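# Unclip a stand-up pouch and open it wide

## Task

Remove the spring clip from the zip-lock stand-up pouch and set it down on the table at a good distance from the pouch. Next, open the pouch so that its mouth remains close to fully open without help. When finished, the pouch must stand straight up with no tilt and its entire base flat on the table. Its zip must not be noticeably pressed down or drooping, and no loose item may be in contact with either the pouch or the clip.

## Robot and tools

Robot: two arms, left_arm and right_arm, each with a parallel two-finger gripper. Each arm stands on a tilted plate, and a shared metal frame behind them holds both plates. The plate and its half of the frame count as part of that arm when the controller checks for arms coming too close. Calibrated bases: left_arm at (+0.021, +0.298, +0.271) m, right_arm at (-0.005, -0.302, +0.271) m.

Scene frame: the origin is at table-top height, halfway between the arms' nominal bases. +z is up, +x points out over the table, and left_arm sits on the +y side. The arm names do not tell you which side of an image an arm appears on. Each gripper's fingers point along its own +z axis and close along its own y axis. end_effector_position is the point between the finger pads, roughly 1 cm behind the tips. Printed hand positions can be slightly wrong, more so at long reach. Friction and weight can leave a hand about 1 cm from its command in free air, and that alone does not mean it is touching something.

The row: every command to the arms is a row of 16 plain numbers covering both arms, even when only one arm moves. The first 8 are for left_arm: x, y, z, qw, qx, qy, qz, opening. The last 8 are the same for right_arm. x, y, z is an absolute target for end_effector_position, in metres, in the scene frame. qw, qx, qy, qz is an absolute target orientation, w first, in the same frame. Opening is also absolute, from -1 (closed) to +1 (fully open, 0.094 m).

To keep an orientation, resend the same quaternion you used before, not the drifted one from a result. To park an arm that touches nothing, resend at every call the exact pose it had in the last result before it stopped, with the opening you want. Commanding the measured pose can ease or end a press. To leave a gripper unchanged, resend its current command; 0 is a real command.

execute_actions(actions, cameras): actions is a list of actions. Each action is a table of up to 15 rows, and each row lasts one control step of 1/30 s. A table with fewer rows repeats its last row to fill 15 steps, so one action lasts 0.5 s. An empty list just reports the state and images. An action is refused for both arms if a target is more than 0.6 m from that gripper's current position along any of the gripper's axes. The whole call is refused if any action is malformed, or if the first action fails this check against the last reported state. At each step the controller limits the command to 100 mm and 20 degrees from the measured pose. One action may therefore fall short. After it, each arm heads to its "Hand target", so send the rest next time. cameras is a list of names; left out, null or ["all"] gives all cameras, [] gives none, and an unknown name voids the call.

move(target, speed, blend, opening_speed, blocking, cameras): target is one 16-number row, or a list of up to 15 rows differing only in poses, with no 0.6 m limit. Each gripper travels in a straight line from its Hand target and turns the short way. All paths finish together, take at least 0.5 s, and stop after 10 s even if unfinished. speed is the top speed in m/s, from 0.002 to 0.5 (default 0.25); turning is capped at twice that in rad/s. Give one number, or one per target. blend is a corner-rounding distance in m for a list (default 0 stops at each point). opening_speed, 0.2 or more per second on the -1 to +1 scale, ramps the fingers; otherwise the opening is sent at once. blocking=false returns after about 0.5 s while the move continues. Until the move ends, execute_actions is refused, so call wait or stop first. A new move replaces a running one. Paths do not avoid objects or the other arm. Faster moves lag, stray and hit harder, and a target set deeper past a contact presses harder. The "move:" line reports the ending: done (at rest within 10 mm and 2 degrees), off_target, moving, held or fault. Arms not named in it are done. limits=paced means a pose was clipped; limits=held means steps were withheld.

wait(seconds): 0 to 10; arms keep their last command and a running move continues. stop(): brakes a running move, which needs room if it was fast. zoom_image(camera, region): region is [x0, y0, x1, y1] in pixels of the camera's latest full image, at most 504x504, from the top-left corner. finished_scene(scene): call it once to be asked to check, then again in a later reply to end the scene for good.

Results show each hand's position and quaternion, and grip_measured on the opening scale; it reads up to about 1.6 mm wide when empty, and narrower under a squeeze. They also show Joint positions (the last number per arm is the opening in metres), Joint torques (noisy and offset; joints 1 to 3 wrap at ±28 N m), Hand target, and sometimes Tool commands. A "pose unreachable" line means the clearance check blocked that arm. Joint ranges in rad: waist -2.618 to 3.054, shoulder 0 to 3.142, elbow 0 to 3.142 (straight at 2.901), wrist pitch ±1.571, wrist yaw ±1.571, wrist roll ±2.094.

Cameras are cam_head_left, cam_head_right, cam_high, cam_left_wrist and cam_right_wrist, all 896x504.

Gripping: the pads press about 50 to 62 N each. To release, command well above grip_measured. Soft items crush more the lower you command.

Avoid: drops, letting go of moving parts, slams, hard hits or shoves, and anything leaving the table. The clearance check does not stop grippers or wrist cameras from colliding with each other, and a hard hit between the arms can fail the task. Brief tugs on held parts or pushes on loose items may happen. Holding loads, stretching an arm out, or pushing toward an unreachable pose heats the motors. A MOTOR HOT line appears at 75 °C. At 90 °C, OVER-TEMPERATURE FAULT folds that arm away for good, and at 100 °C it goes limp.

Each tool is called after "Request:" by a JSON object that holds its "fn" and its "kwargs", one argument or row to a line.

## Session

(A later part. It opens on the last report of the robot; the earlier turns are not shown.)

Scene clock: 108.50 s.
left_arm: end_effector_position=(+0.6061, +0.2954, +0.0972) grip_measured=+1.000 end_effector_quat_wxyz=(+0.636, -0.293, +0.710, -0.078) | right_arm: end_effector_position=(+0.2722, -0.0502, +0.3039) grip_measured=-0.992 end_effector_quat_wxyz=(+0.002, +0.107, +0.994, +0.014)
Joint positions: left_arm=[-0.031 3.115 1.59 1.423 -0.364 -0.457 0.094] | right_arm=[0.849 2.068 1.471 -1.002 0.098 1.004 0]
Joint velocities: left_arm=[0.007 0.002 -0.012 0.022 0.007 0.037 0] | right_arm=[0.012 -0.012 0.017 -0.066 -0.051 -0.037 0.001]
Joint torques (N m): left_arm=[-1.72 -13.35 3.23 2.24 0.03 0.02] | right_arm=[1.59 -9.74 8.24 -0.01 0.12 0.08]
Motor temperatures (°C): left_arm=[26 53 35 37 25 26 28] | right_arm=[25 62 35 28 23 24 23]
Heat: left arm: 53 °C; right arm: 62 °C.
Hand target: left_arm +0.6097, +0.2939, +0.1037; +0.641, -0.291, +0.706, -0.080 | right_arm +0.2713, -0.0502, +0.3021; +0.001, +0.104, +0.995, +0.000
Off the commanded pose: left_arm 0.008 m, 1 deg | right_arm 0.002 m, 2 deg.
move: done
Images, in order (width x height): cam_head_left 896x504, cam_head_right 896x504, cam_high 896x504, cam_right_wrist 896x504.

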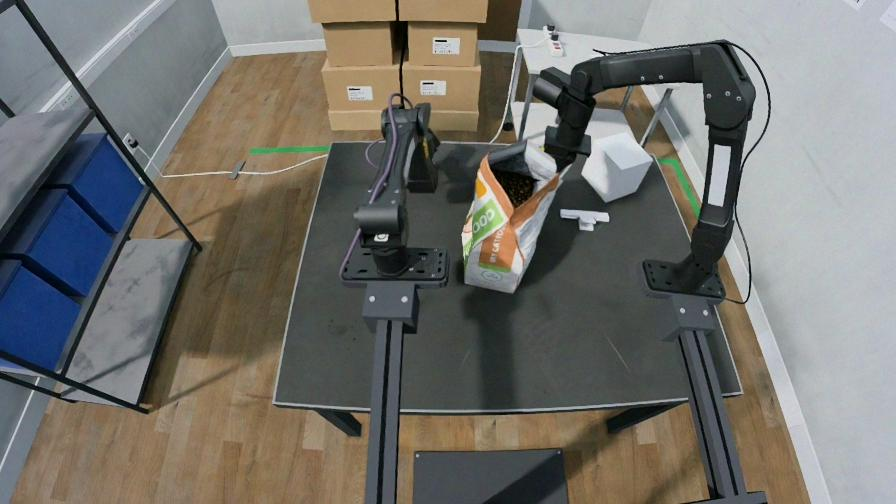

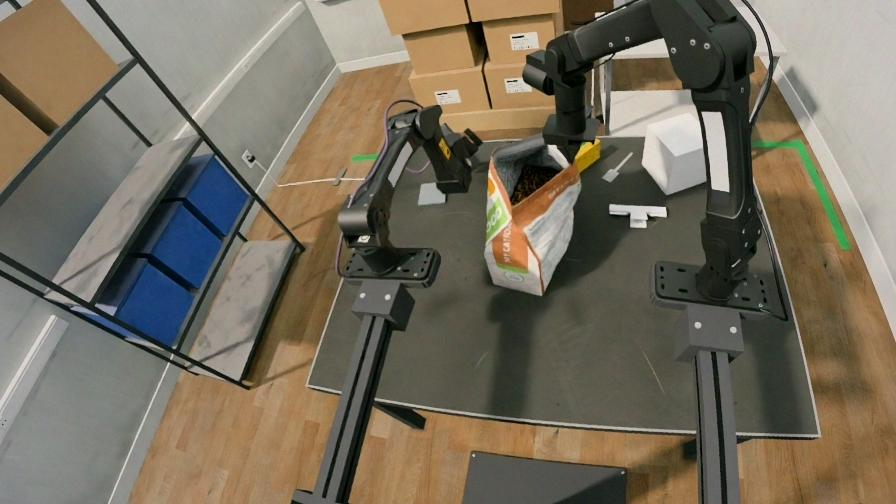

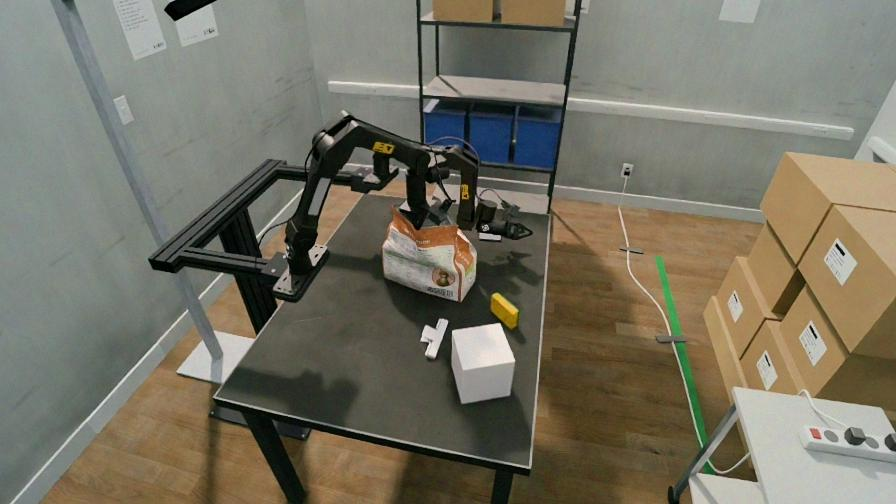

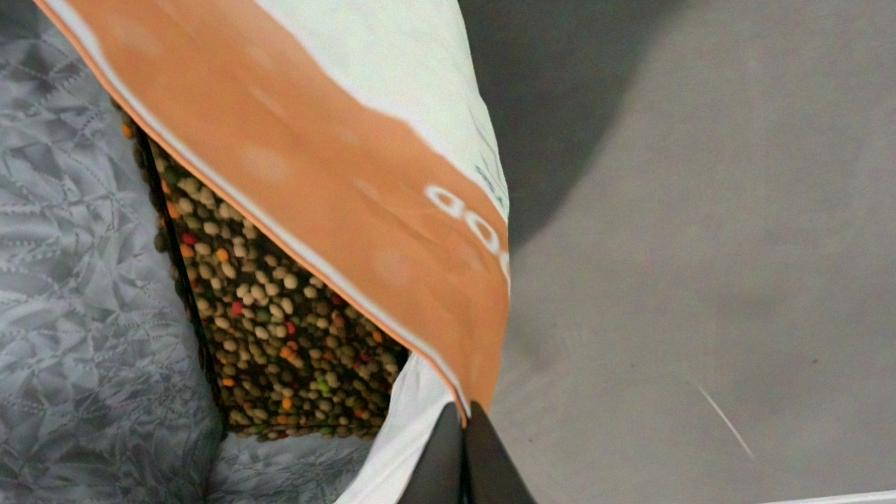

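Request:
{"fn": "move", "kwargs": {
  "target": [0.6097,0.2939,0.1037,0.641,-0.291,0.706,-0.08,1,0.272,-0.050,0.302,0,0.1045,0.9945,0,-0.45],
  "opening_speed": 0.4,
  "cameras": ["cam_head_right","cam_high","cam_right_wrist"]
}}

Scene clock: 110.30 s.
left_arm: end_effector_position=(+0.6061, +0.2954, +0.0972) grip_measured=+1.000 end_effector_quat_wxyz=(+0.636, -0.293, +0.710, -0.078) | right_arm: end_effector_position=(+0.2699, -0.0526, +0.3039) grip_measured=-0.452 end_effector_quat_wxyz=(-0.002, +0.107, +0.994, +0.008)
Joint positions: left_arm=[-0.031 3.115 1.59 1.423 -0.364 -0.457 0.094] | right_arm=[0.849 2.068 1.471 -1.016 0.098 1.004 0.026]
Joint velocities: left_arm=[-0.007 -0.007 -0.017 -0.095 -0.037 -0.051 0] | right_arm=[-0.002 0.007 -0.002 -0.007 -0.022 0.022 0]
Joint torques (N m): left_arm=[-1.7 -13.35 3.23 2.25 0.03 0.02] | right_arm=[1.48 -9.51 8.55 0.08 0.11 0.06]
Motor temperatures (°C): left_arm=[26 53 35 37 25 26 28] | right_arm=[25 61 35 28 23 24 23]
Heat: left arm: 53 °C; right arm: 61 °C.
Hand target: left_arm +0.6097, +0.2939, +0.1037; +0.641, -0.291, +0.706, -0.080 | right_arm +0.2719, -0.0500, +0.3020; +0.000, +0.105, +0.995, +0.000
Off the commanded pose: left_arm 0.008 m, 1 deg | right_arm 0.004 m, 1 deg.
move: done
Images, in order (width x height): cam_head_right 896x504, cam_high 896x504, cam_right_wrist 896x504.

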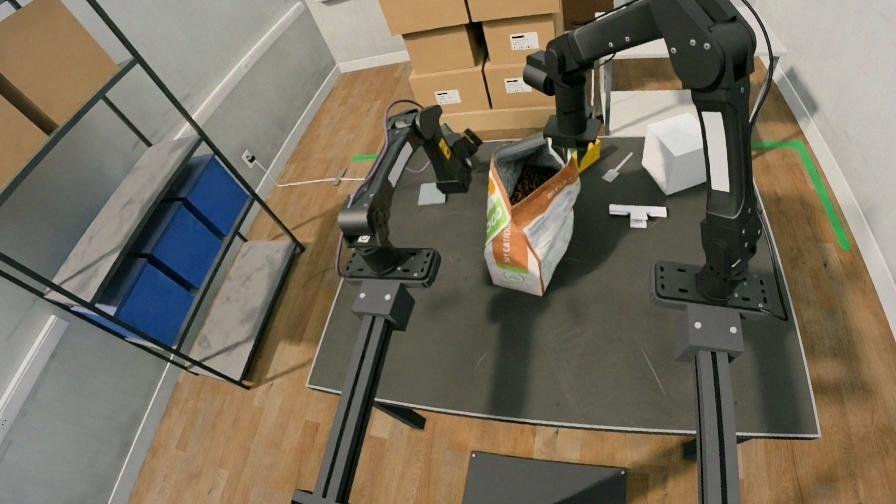

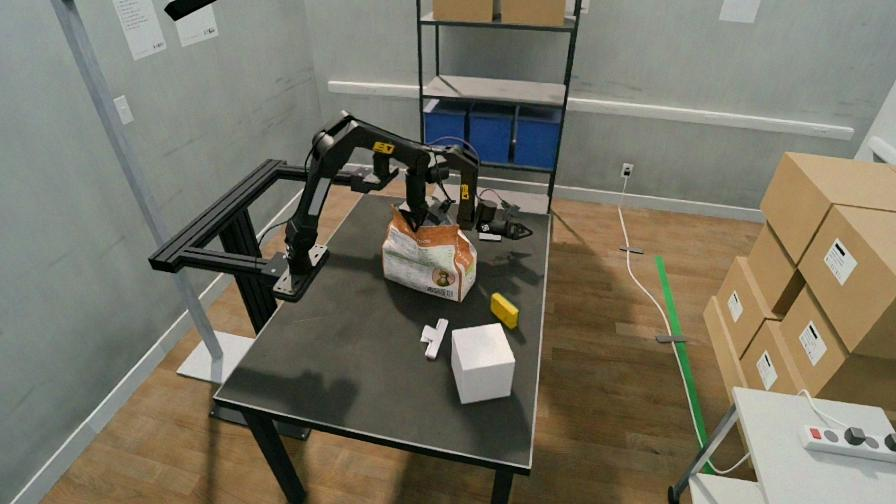

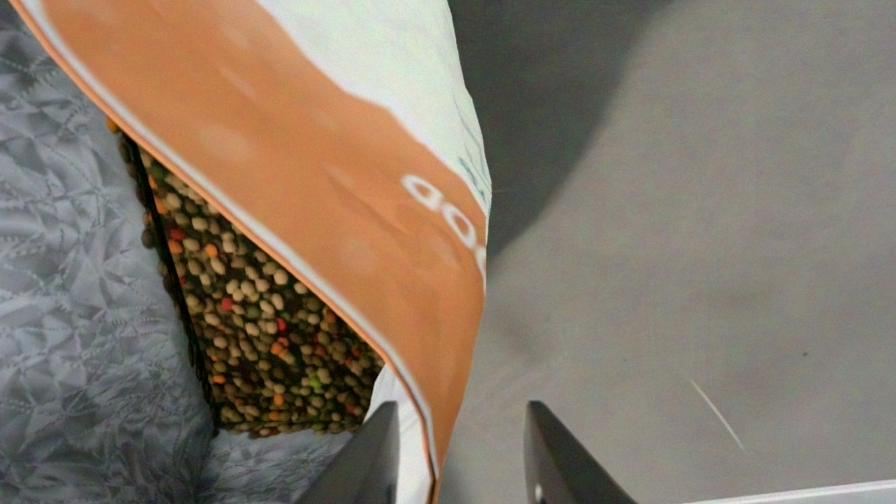

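Lift.

Request:
{"fn": "move", "kwargs": {
  "target": [
    [0.6097,0.2939,0.1037,0.641,-0.291,0.706,-0.08,1,0.270,-0.050,0.345,0,0.1045,0.9945,0,-0.45],
    [0.6097,0.2939,0.1037,0.641,-0.291,0.706,-0.08,1,0.268,-0.055,0.405,0,0.1045,0.9945,0,-0.45]
  ],
  "speed": 0.07,
  "blend": 0.02
}}

Scene clock: 112.83 s.
left_arm: end_effector_position=(+0.6061, +0.2954, +0.0972) grip_measured=+1.000 end_effector_quat_wxyz=(+0.636, -0.293, +0.710, -0.078) | right_arm: end_effector_position=(+0.2655, -0.0566, +0.3866) grip_measured=-0.452 end_effector_quat_wxyz=(-0.019, +0.104, +0.994, -0.014)
Joint positions: left_arm=[-0.031 3.115 1.59 1.423 -0.364 -0.457 0.094] | right_arm=[0.875 2.054 1.78 -1.397 0.098 1.032 0.026]
Joint velocities: left_arm=[-0.002 -0.007 -0.022 -0.007 -0.081 -0.022 0] | right_arm=[-0.017 -0.007 -0.007 -0.022 -0.022 -0.007 0]
Joint torques (N m): left_arm=[-1.69 -13.35 3.23 2.24 0.02 0.03] | right_arm=[1.68 -14.52 8.38 -0.04 0.1 0.08]
Motor temperatures (°C): left_arm=[26 53 35 37 25 26 28] | right_arm=[25 60 35 28 23 24 23]
Heat: left arm: 53 °C; right arm: 60 °C.
Hand target: left_arm +0.6097, +0.2939, +0.1037; +0.641, -0.291, +0.706, -0.080 | right_arm +0.2671, -0.0557, +0.4048; +0.000, +0.104, +0.995, +0.000
Off the commanded pose: left_arm 0.008 m, 1 deg | right_arm 0.019 m, 3 deg.
move: off_target (right_arm)

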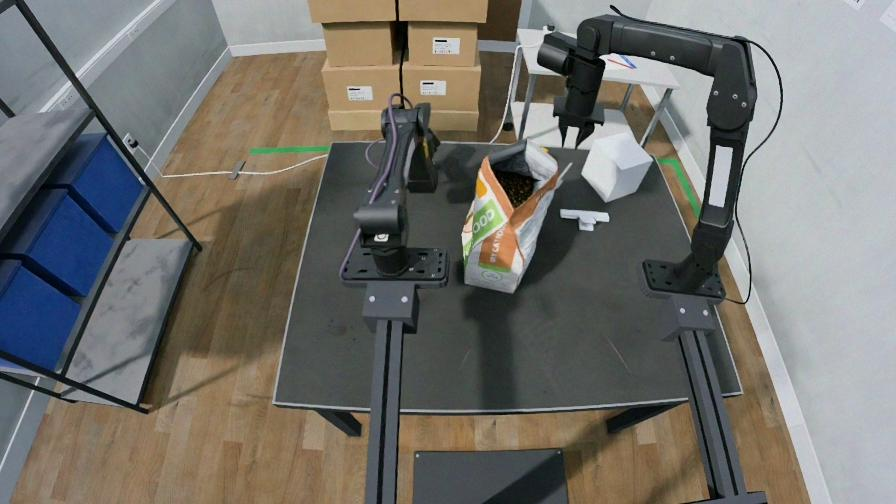

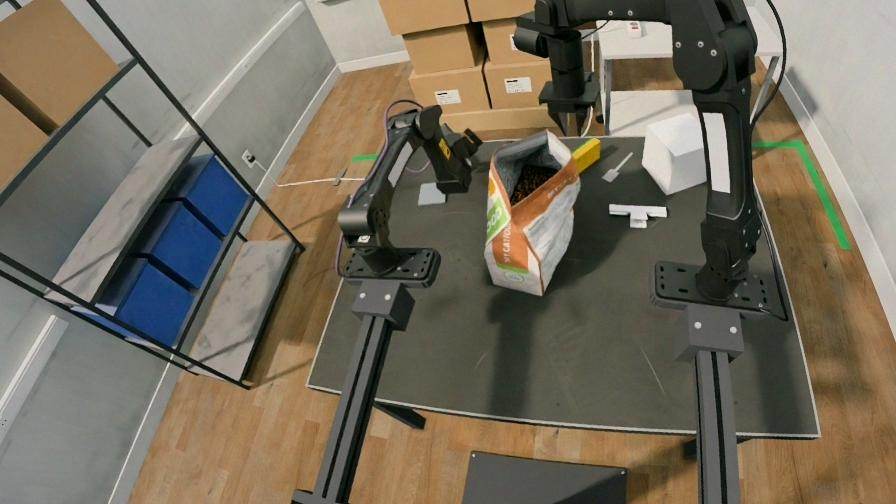

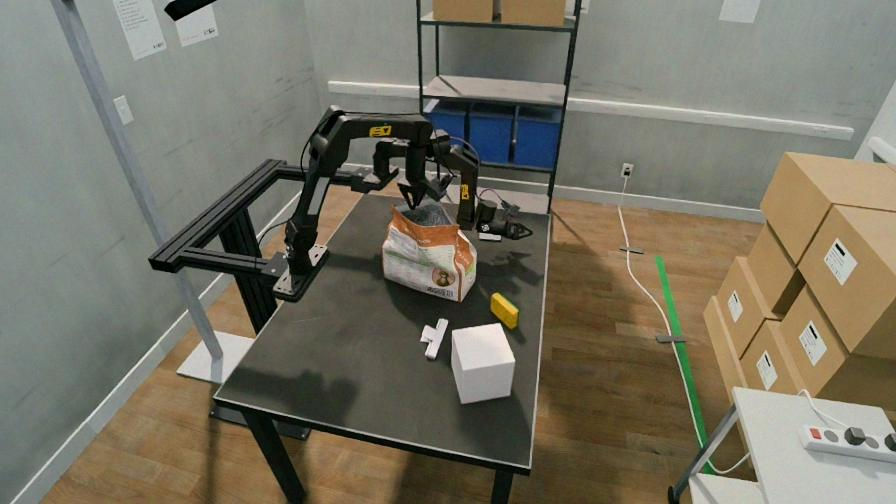

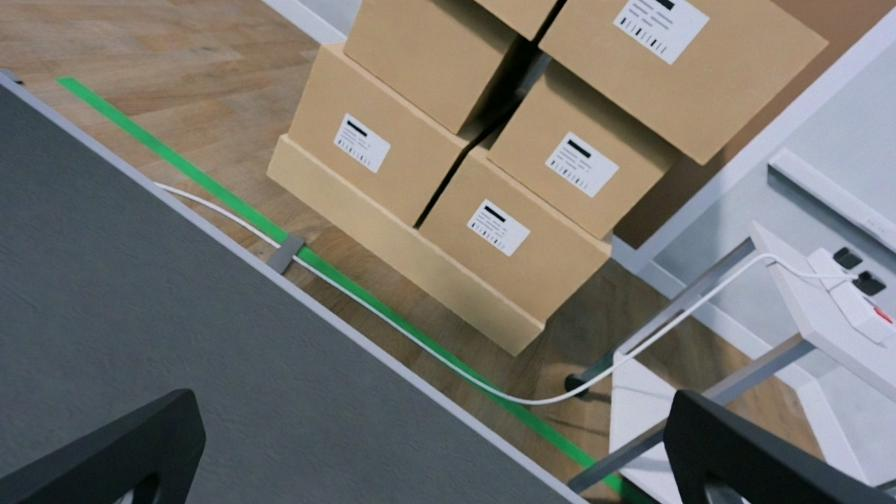

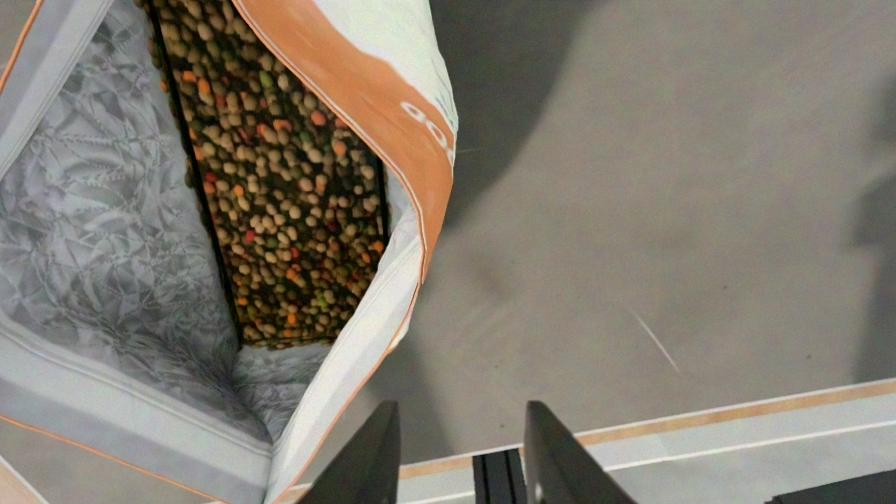

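Looks wide. Retreat and view from the wrist.

Request:
{"fn": "move", "kwargs": {
  "target": [0.6097,0.2939,0.1037,0.641,-0.291,0.706,-0.08,1,0.26,-0.2,0.405,0,0.1045,0.9945,0,-0.45],
  "speed": 0.15,
  "cameras": ["cam_head_right","cam_high","cam_right_wrist"]
}}

Request:
{"fn": "wait", "kwargs": {
  "seconds": 2,
  "cameras": ["cam_head_right","cam_high","cam_right_wrist"]
}}

Request:
{"fn": "zoom_image", "kwargs": {
  "camera": "cam_head_right",
  "region": [450, 100, 650, 310]
}}

Request:
{"fn": "zoom_image", "kwargs": {
  "camera": "cam_high",
  "region": [360, 180, 540, 320]
}}

Scene clock: 114.97 s.
left_arm: end_effector_position=(+0.6061, +0.2954, +0.0972) grip_measured=+1.000 end_effector_quat_wxyz=(+0.636, -0.293, +0.710, -0.078) | right_arm: end_effector_position=(+0.2619, -0.1981, +0.4012) grip_measured=-0.452 end_effector_quat_wxyz=(-0.015, +0.106, +0.994, -0.004)
Joint positions: left_arm=[-0.031 3.115 1.59 1.423 -0.364 -0.457 0.094] | right_arm=[0.554 1.668 1.403 -1.352 0.112 0.71 0.026]
Joint velocities: left_arm=[-0.007 0.027 -0.002 0.007 0.007 -0.022 0] | right_arm=[-0.002 0.007 -0.007 0.022 -0.066 0.051 -0.001]
Joint torques (N m): left_arm=[-1.68 -13.31 3.23 2.24 0.03 0.02] | right_arm=[0.68 -10.22 5.42 0.26 0.08 -0.02]
Motor temperatures (°C): left_arm=[26 53 35 37 25 26 28] | right_arm=[25 59 35 28 23 24 23]
Heat: left arm: 53 °C; right arm: 59 °C.
Hand target: left_arm +0.6097, +0.2939, +0.1037; +0.641, -0.291, +0.706, -0.080 | right_arm +0.2626, -0.2005, +0.4055; -0.001, +0.105, +0.994, +0.000
Off the commanded pose: left_arm 0.008 m, 1 deg | right_arm 0.005 m, 2 deg.
move: done
Images, in order (width x height): cam_head_right 896x504, cam_high 896x504, cam_right_wrist 896x504.

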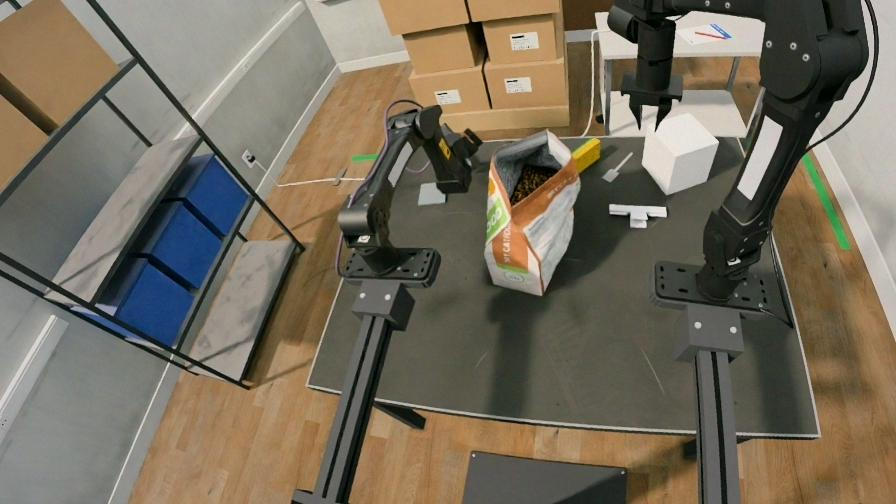

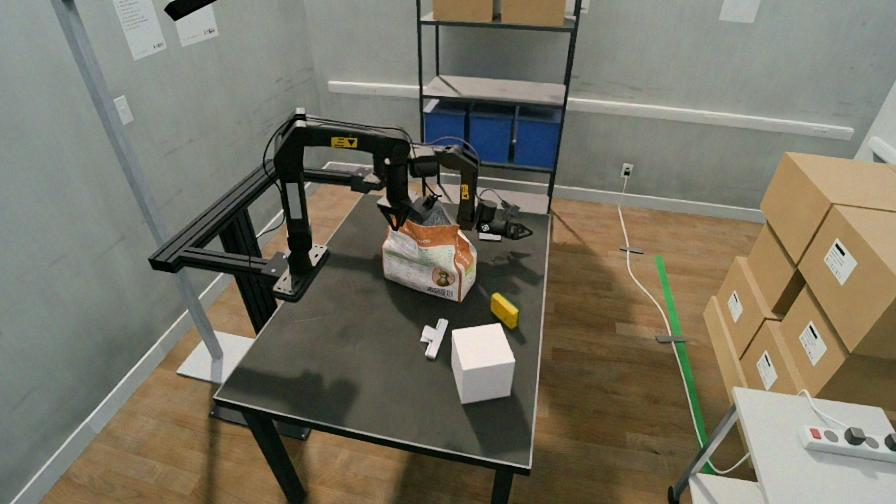

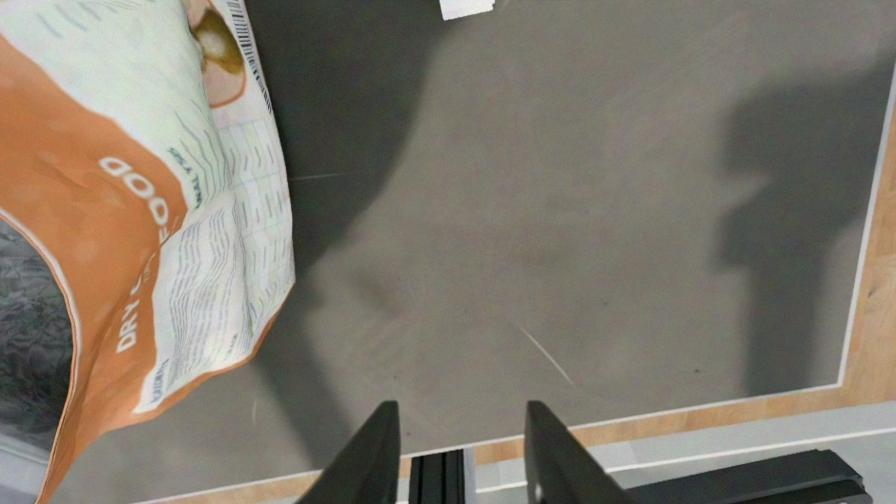

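Scene clock: 116.97 s.
left_arm: end_effector_position=(+0.6061, +0.2954, +0.0972) grip_measured=+1.000 end_effector_quat_wxyz=(+0.636, -0.293, +0.710, -0.078) | right_arm: end_effector_position=(+0.2620, -0.1980, +0.4012) grip_measured=-0.452 end_effector_quat_wxyz=(-0.014, +0.105, +0.994, -0.003)
Joint positions: left_arm=[-0.031 3.115 1.59 1.423 -0.364 -0.457 0.094] | right_arm=[0.554 1.668 1.403 -1.351 0.112 0.709 0.026]
Joint velocities: left_arm=[-0.022 -0.017 0.002 -0.007 0.007 -0.037 0] | right_arm=[-0.012 -0.002 -0.002 0.051 -0.022 -0.066 -0.001]
Joint torques (N m): left_arm=[-1.73 -13.33 3.21 2.25 0.03 0.02] | right_arm=[0.68 -10.22 5.42 0.26 0.08 -0.02]
Motor temperatures (°C): left_arm=[26 53 35 37 25 26 28] | right_arm=[25 58 35 28 23 24 23]
Heat: left arm: 53 °C; right arm: 58 °C.
Hand target: left_arm +0.6097, +0.2939, +0.1037; +0.641, -0.291, +0.706, -0.080 | right_arm +0.2626, -0.2005, +0.4055; -0.001, +0.105, +0.994, +0.000
Tool commands: left_gripper/opening=+1.0 right_gripper/opening=-0.45
Off the commanded pose: left_arm 0.008 m, 1 deg | right_arm 0.005 m, 2 deg.
wait: 2.00 s; at rest by 0.17 s
Images, in order (width x height): cam_head_right 896x504, cam_high 896x504, cam_right_wrist 896x504.

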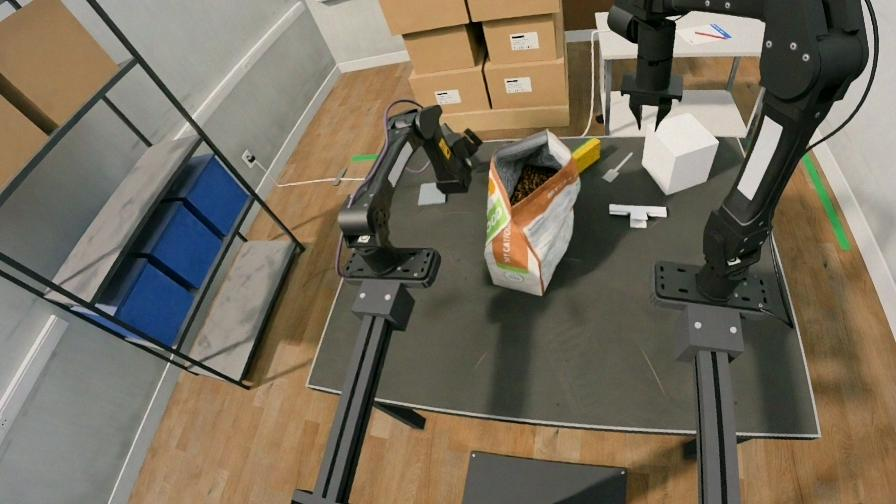

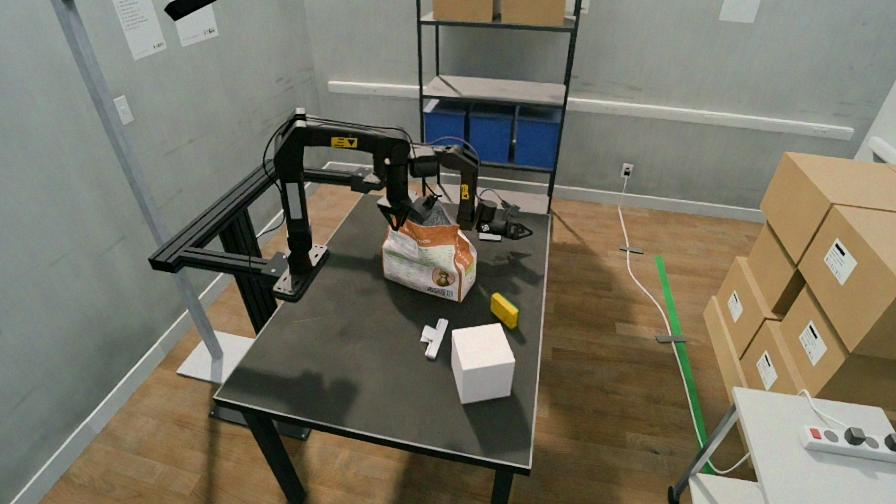

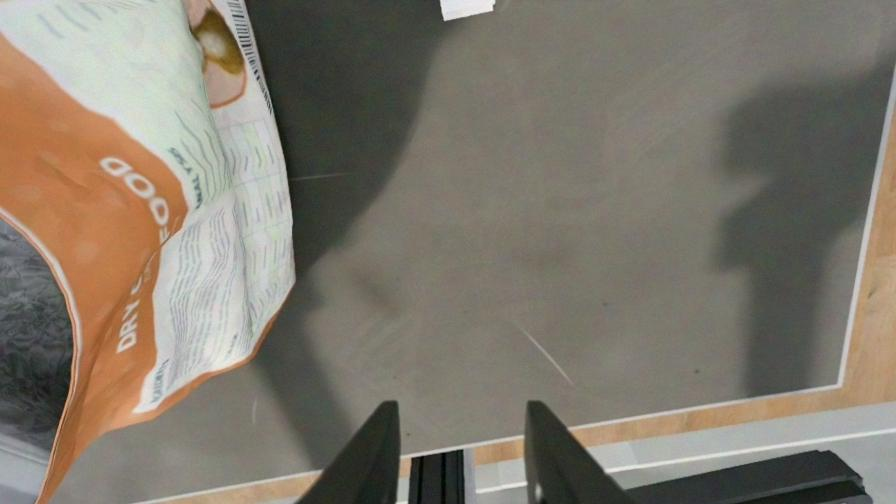

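Scaled by 2.400 from the camera's 896x504 image, which has a finer 1280x720 frame.

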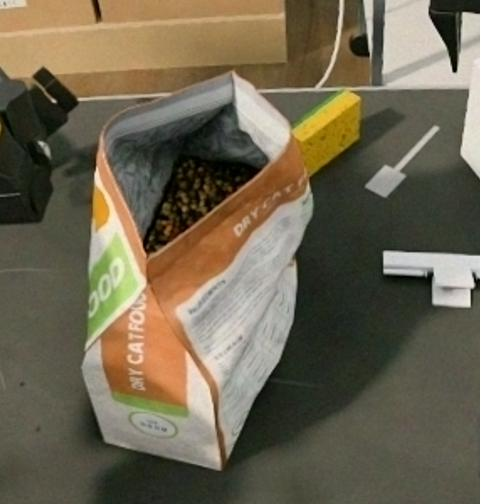

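Scaled by 2.800 from the camera's 896x504 image, which has a finer 1280x720 frame.

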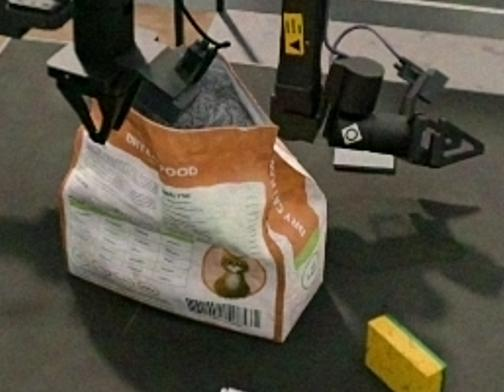

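Request:
{"fn": "move", "kwargs": {
  "target": [0.6097,0.2939,0.1037,0.641,-0.291,0.706,-0.08,1,0.16,-0.08,0.49,0.3736,-0.1996,0.902,0.0828,-0.45],
  "speed": 0.2,
  "cameras": ["cam_head_right","cam_high","cam_right_wrist"]
}}

Scene clock: 121.73 s.
left_arm: end_effector_position=(+0.6061, +0.2954, +0.0972) grip_measured=+1.000 end_effector_quat_wxyz=(+0.636, -0.293, +0.710, -0.078) | right_arm: end_effector_position=(+0.1555, -0.0784, +0.4861) grip_measured=-0.452 end_effector_quat_wxyz=(+0.362, -0.202, +0.907, +0.080)
Joint positions: left_arm=[-0.031 3.115 1.59 1.423 -0.364 -0.457 0.094] | right_arm=[1.463 1.241 1.079 -1.003 0.659 0.776 0.026]
Joint velocities: left_arm=[-0.012 0.017 -0.002 -0.051 -0.037 -0.037 0] | right_arm=[0.002 0.002 0.017 0.007 0.007 0.007 0]
Joint torques (N m): left_arm=[-1.69 -13.34 3.22 2.23 0.04 0.02] | right_arm=[0.62 -5.09 6.28 1.34 0.5 -0.02]
Motor temperatures (°C): left_arm=[26 53 35 37 25 26 28] | right_arm=[25 55 35 28 23 24 23]
Heat: left arm: 53 °C; right arm: 55 °C.
Hand target: left_arm +0.6097, +0.2939, +0.1037; +0.641, -0.291, +0.706, -0.080 | right_arm +0.1573, -0.0811, +0.4907; +0.375, -0.198, +0.902, +0.082
Off the commanded pose: left_arm 0.008 m, 1 deg | right_arm 0.006 m, 1 deg.
move: done
Images, in order (width x height): cam_head_right 896x504, cam_high 896x504, cam_right_wrist 896x504.

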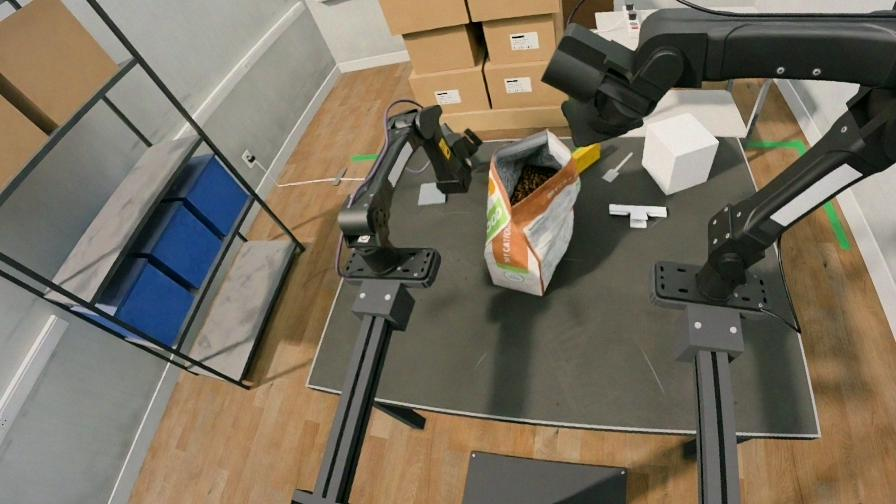

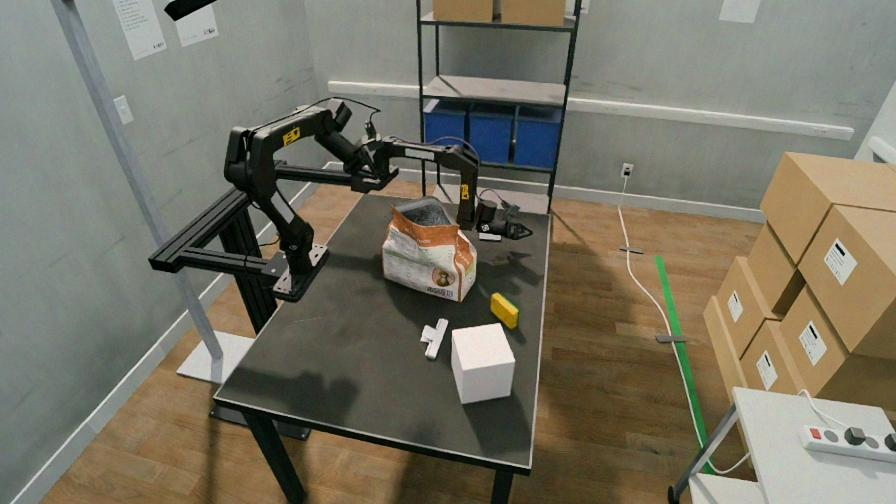

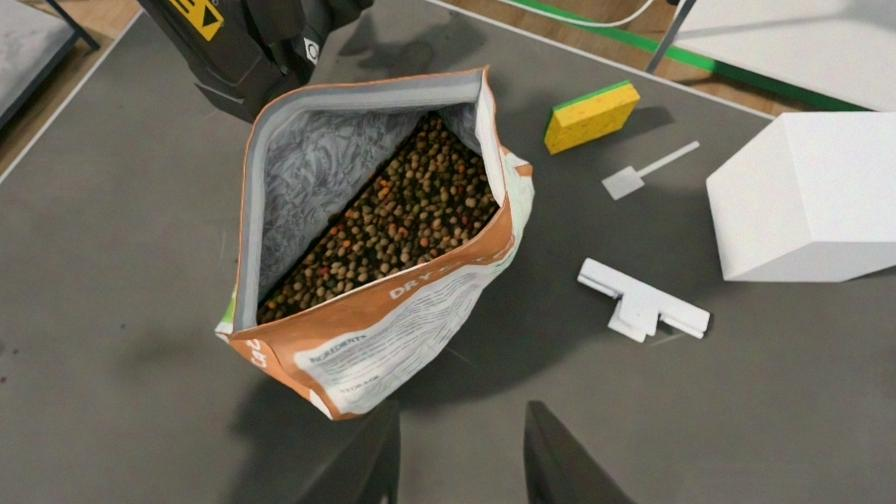

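Request:
{"fn": "finished_scene", "kwargs": {
  "scene": 2
}}

This call ended nothing. Check each condition of the task against the scene as it is now, look again where you are not sure, and mend what is not met. Then call finished_scene again.

Request:
{"fn": "finished_scene", "kwargs": {
  "scene": 2
}}

The scene is finished: the task was done.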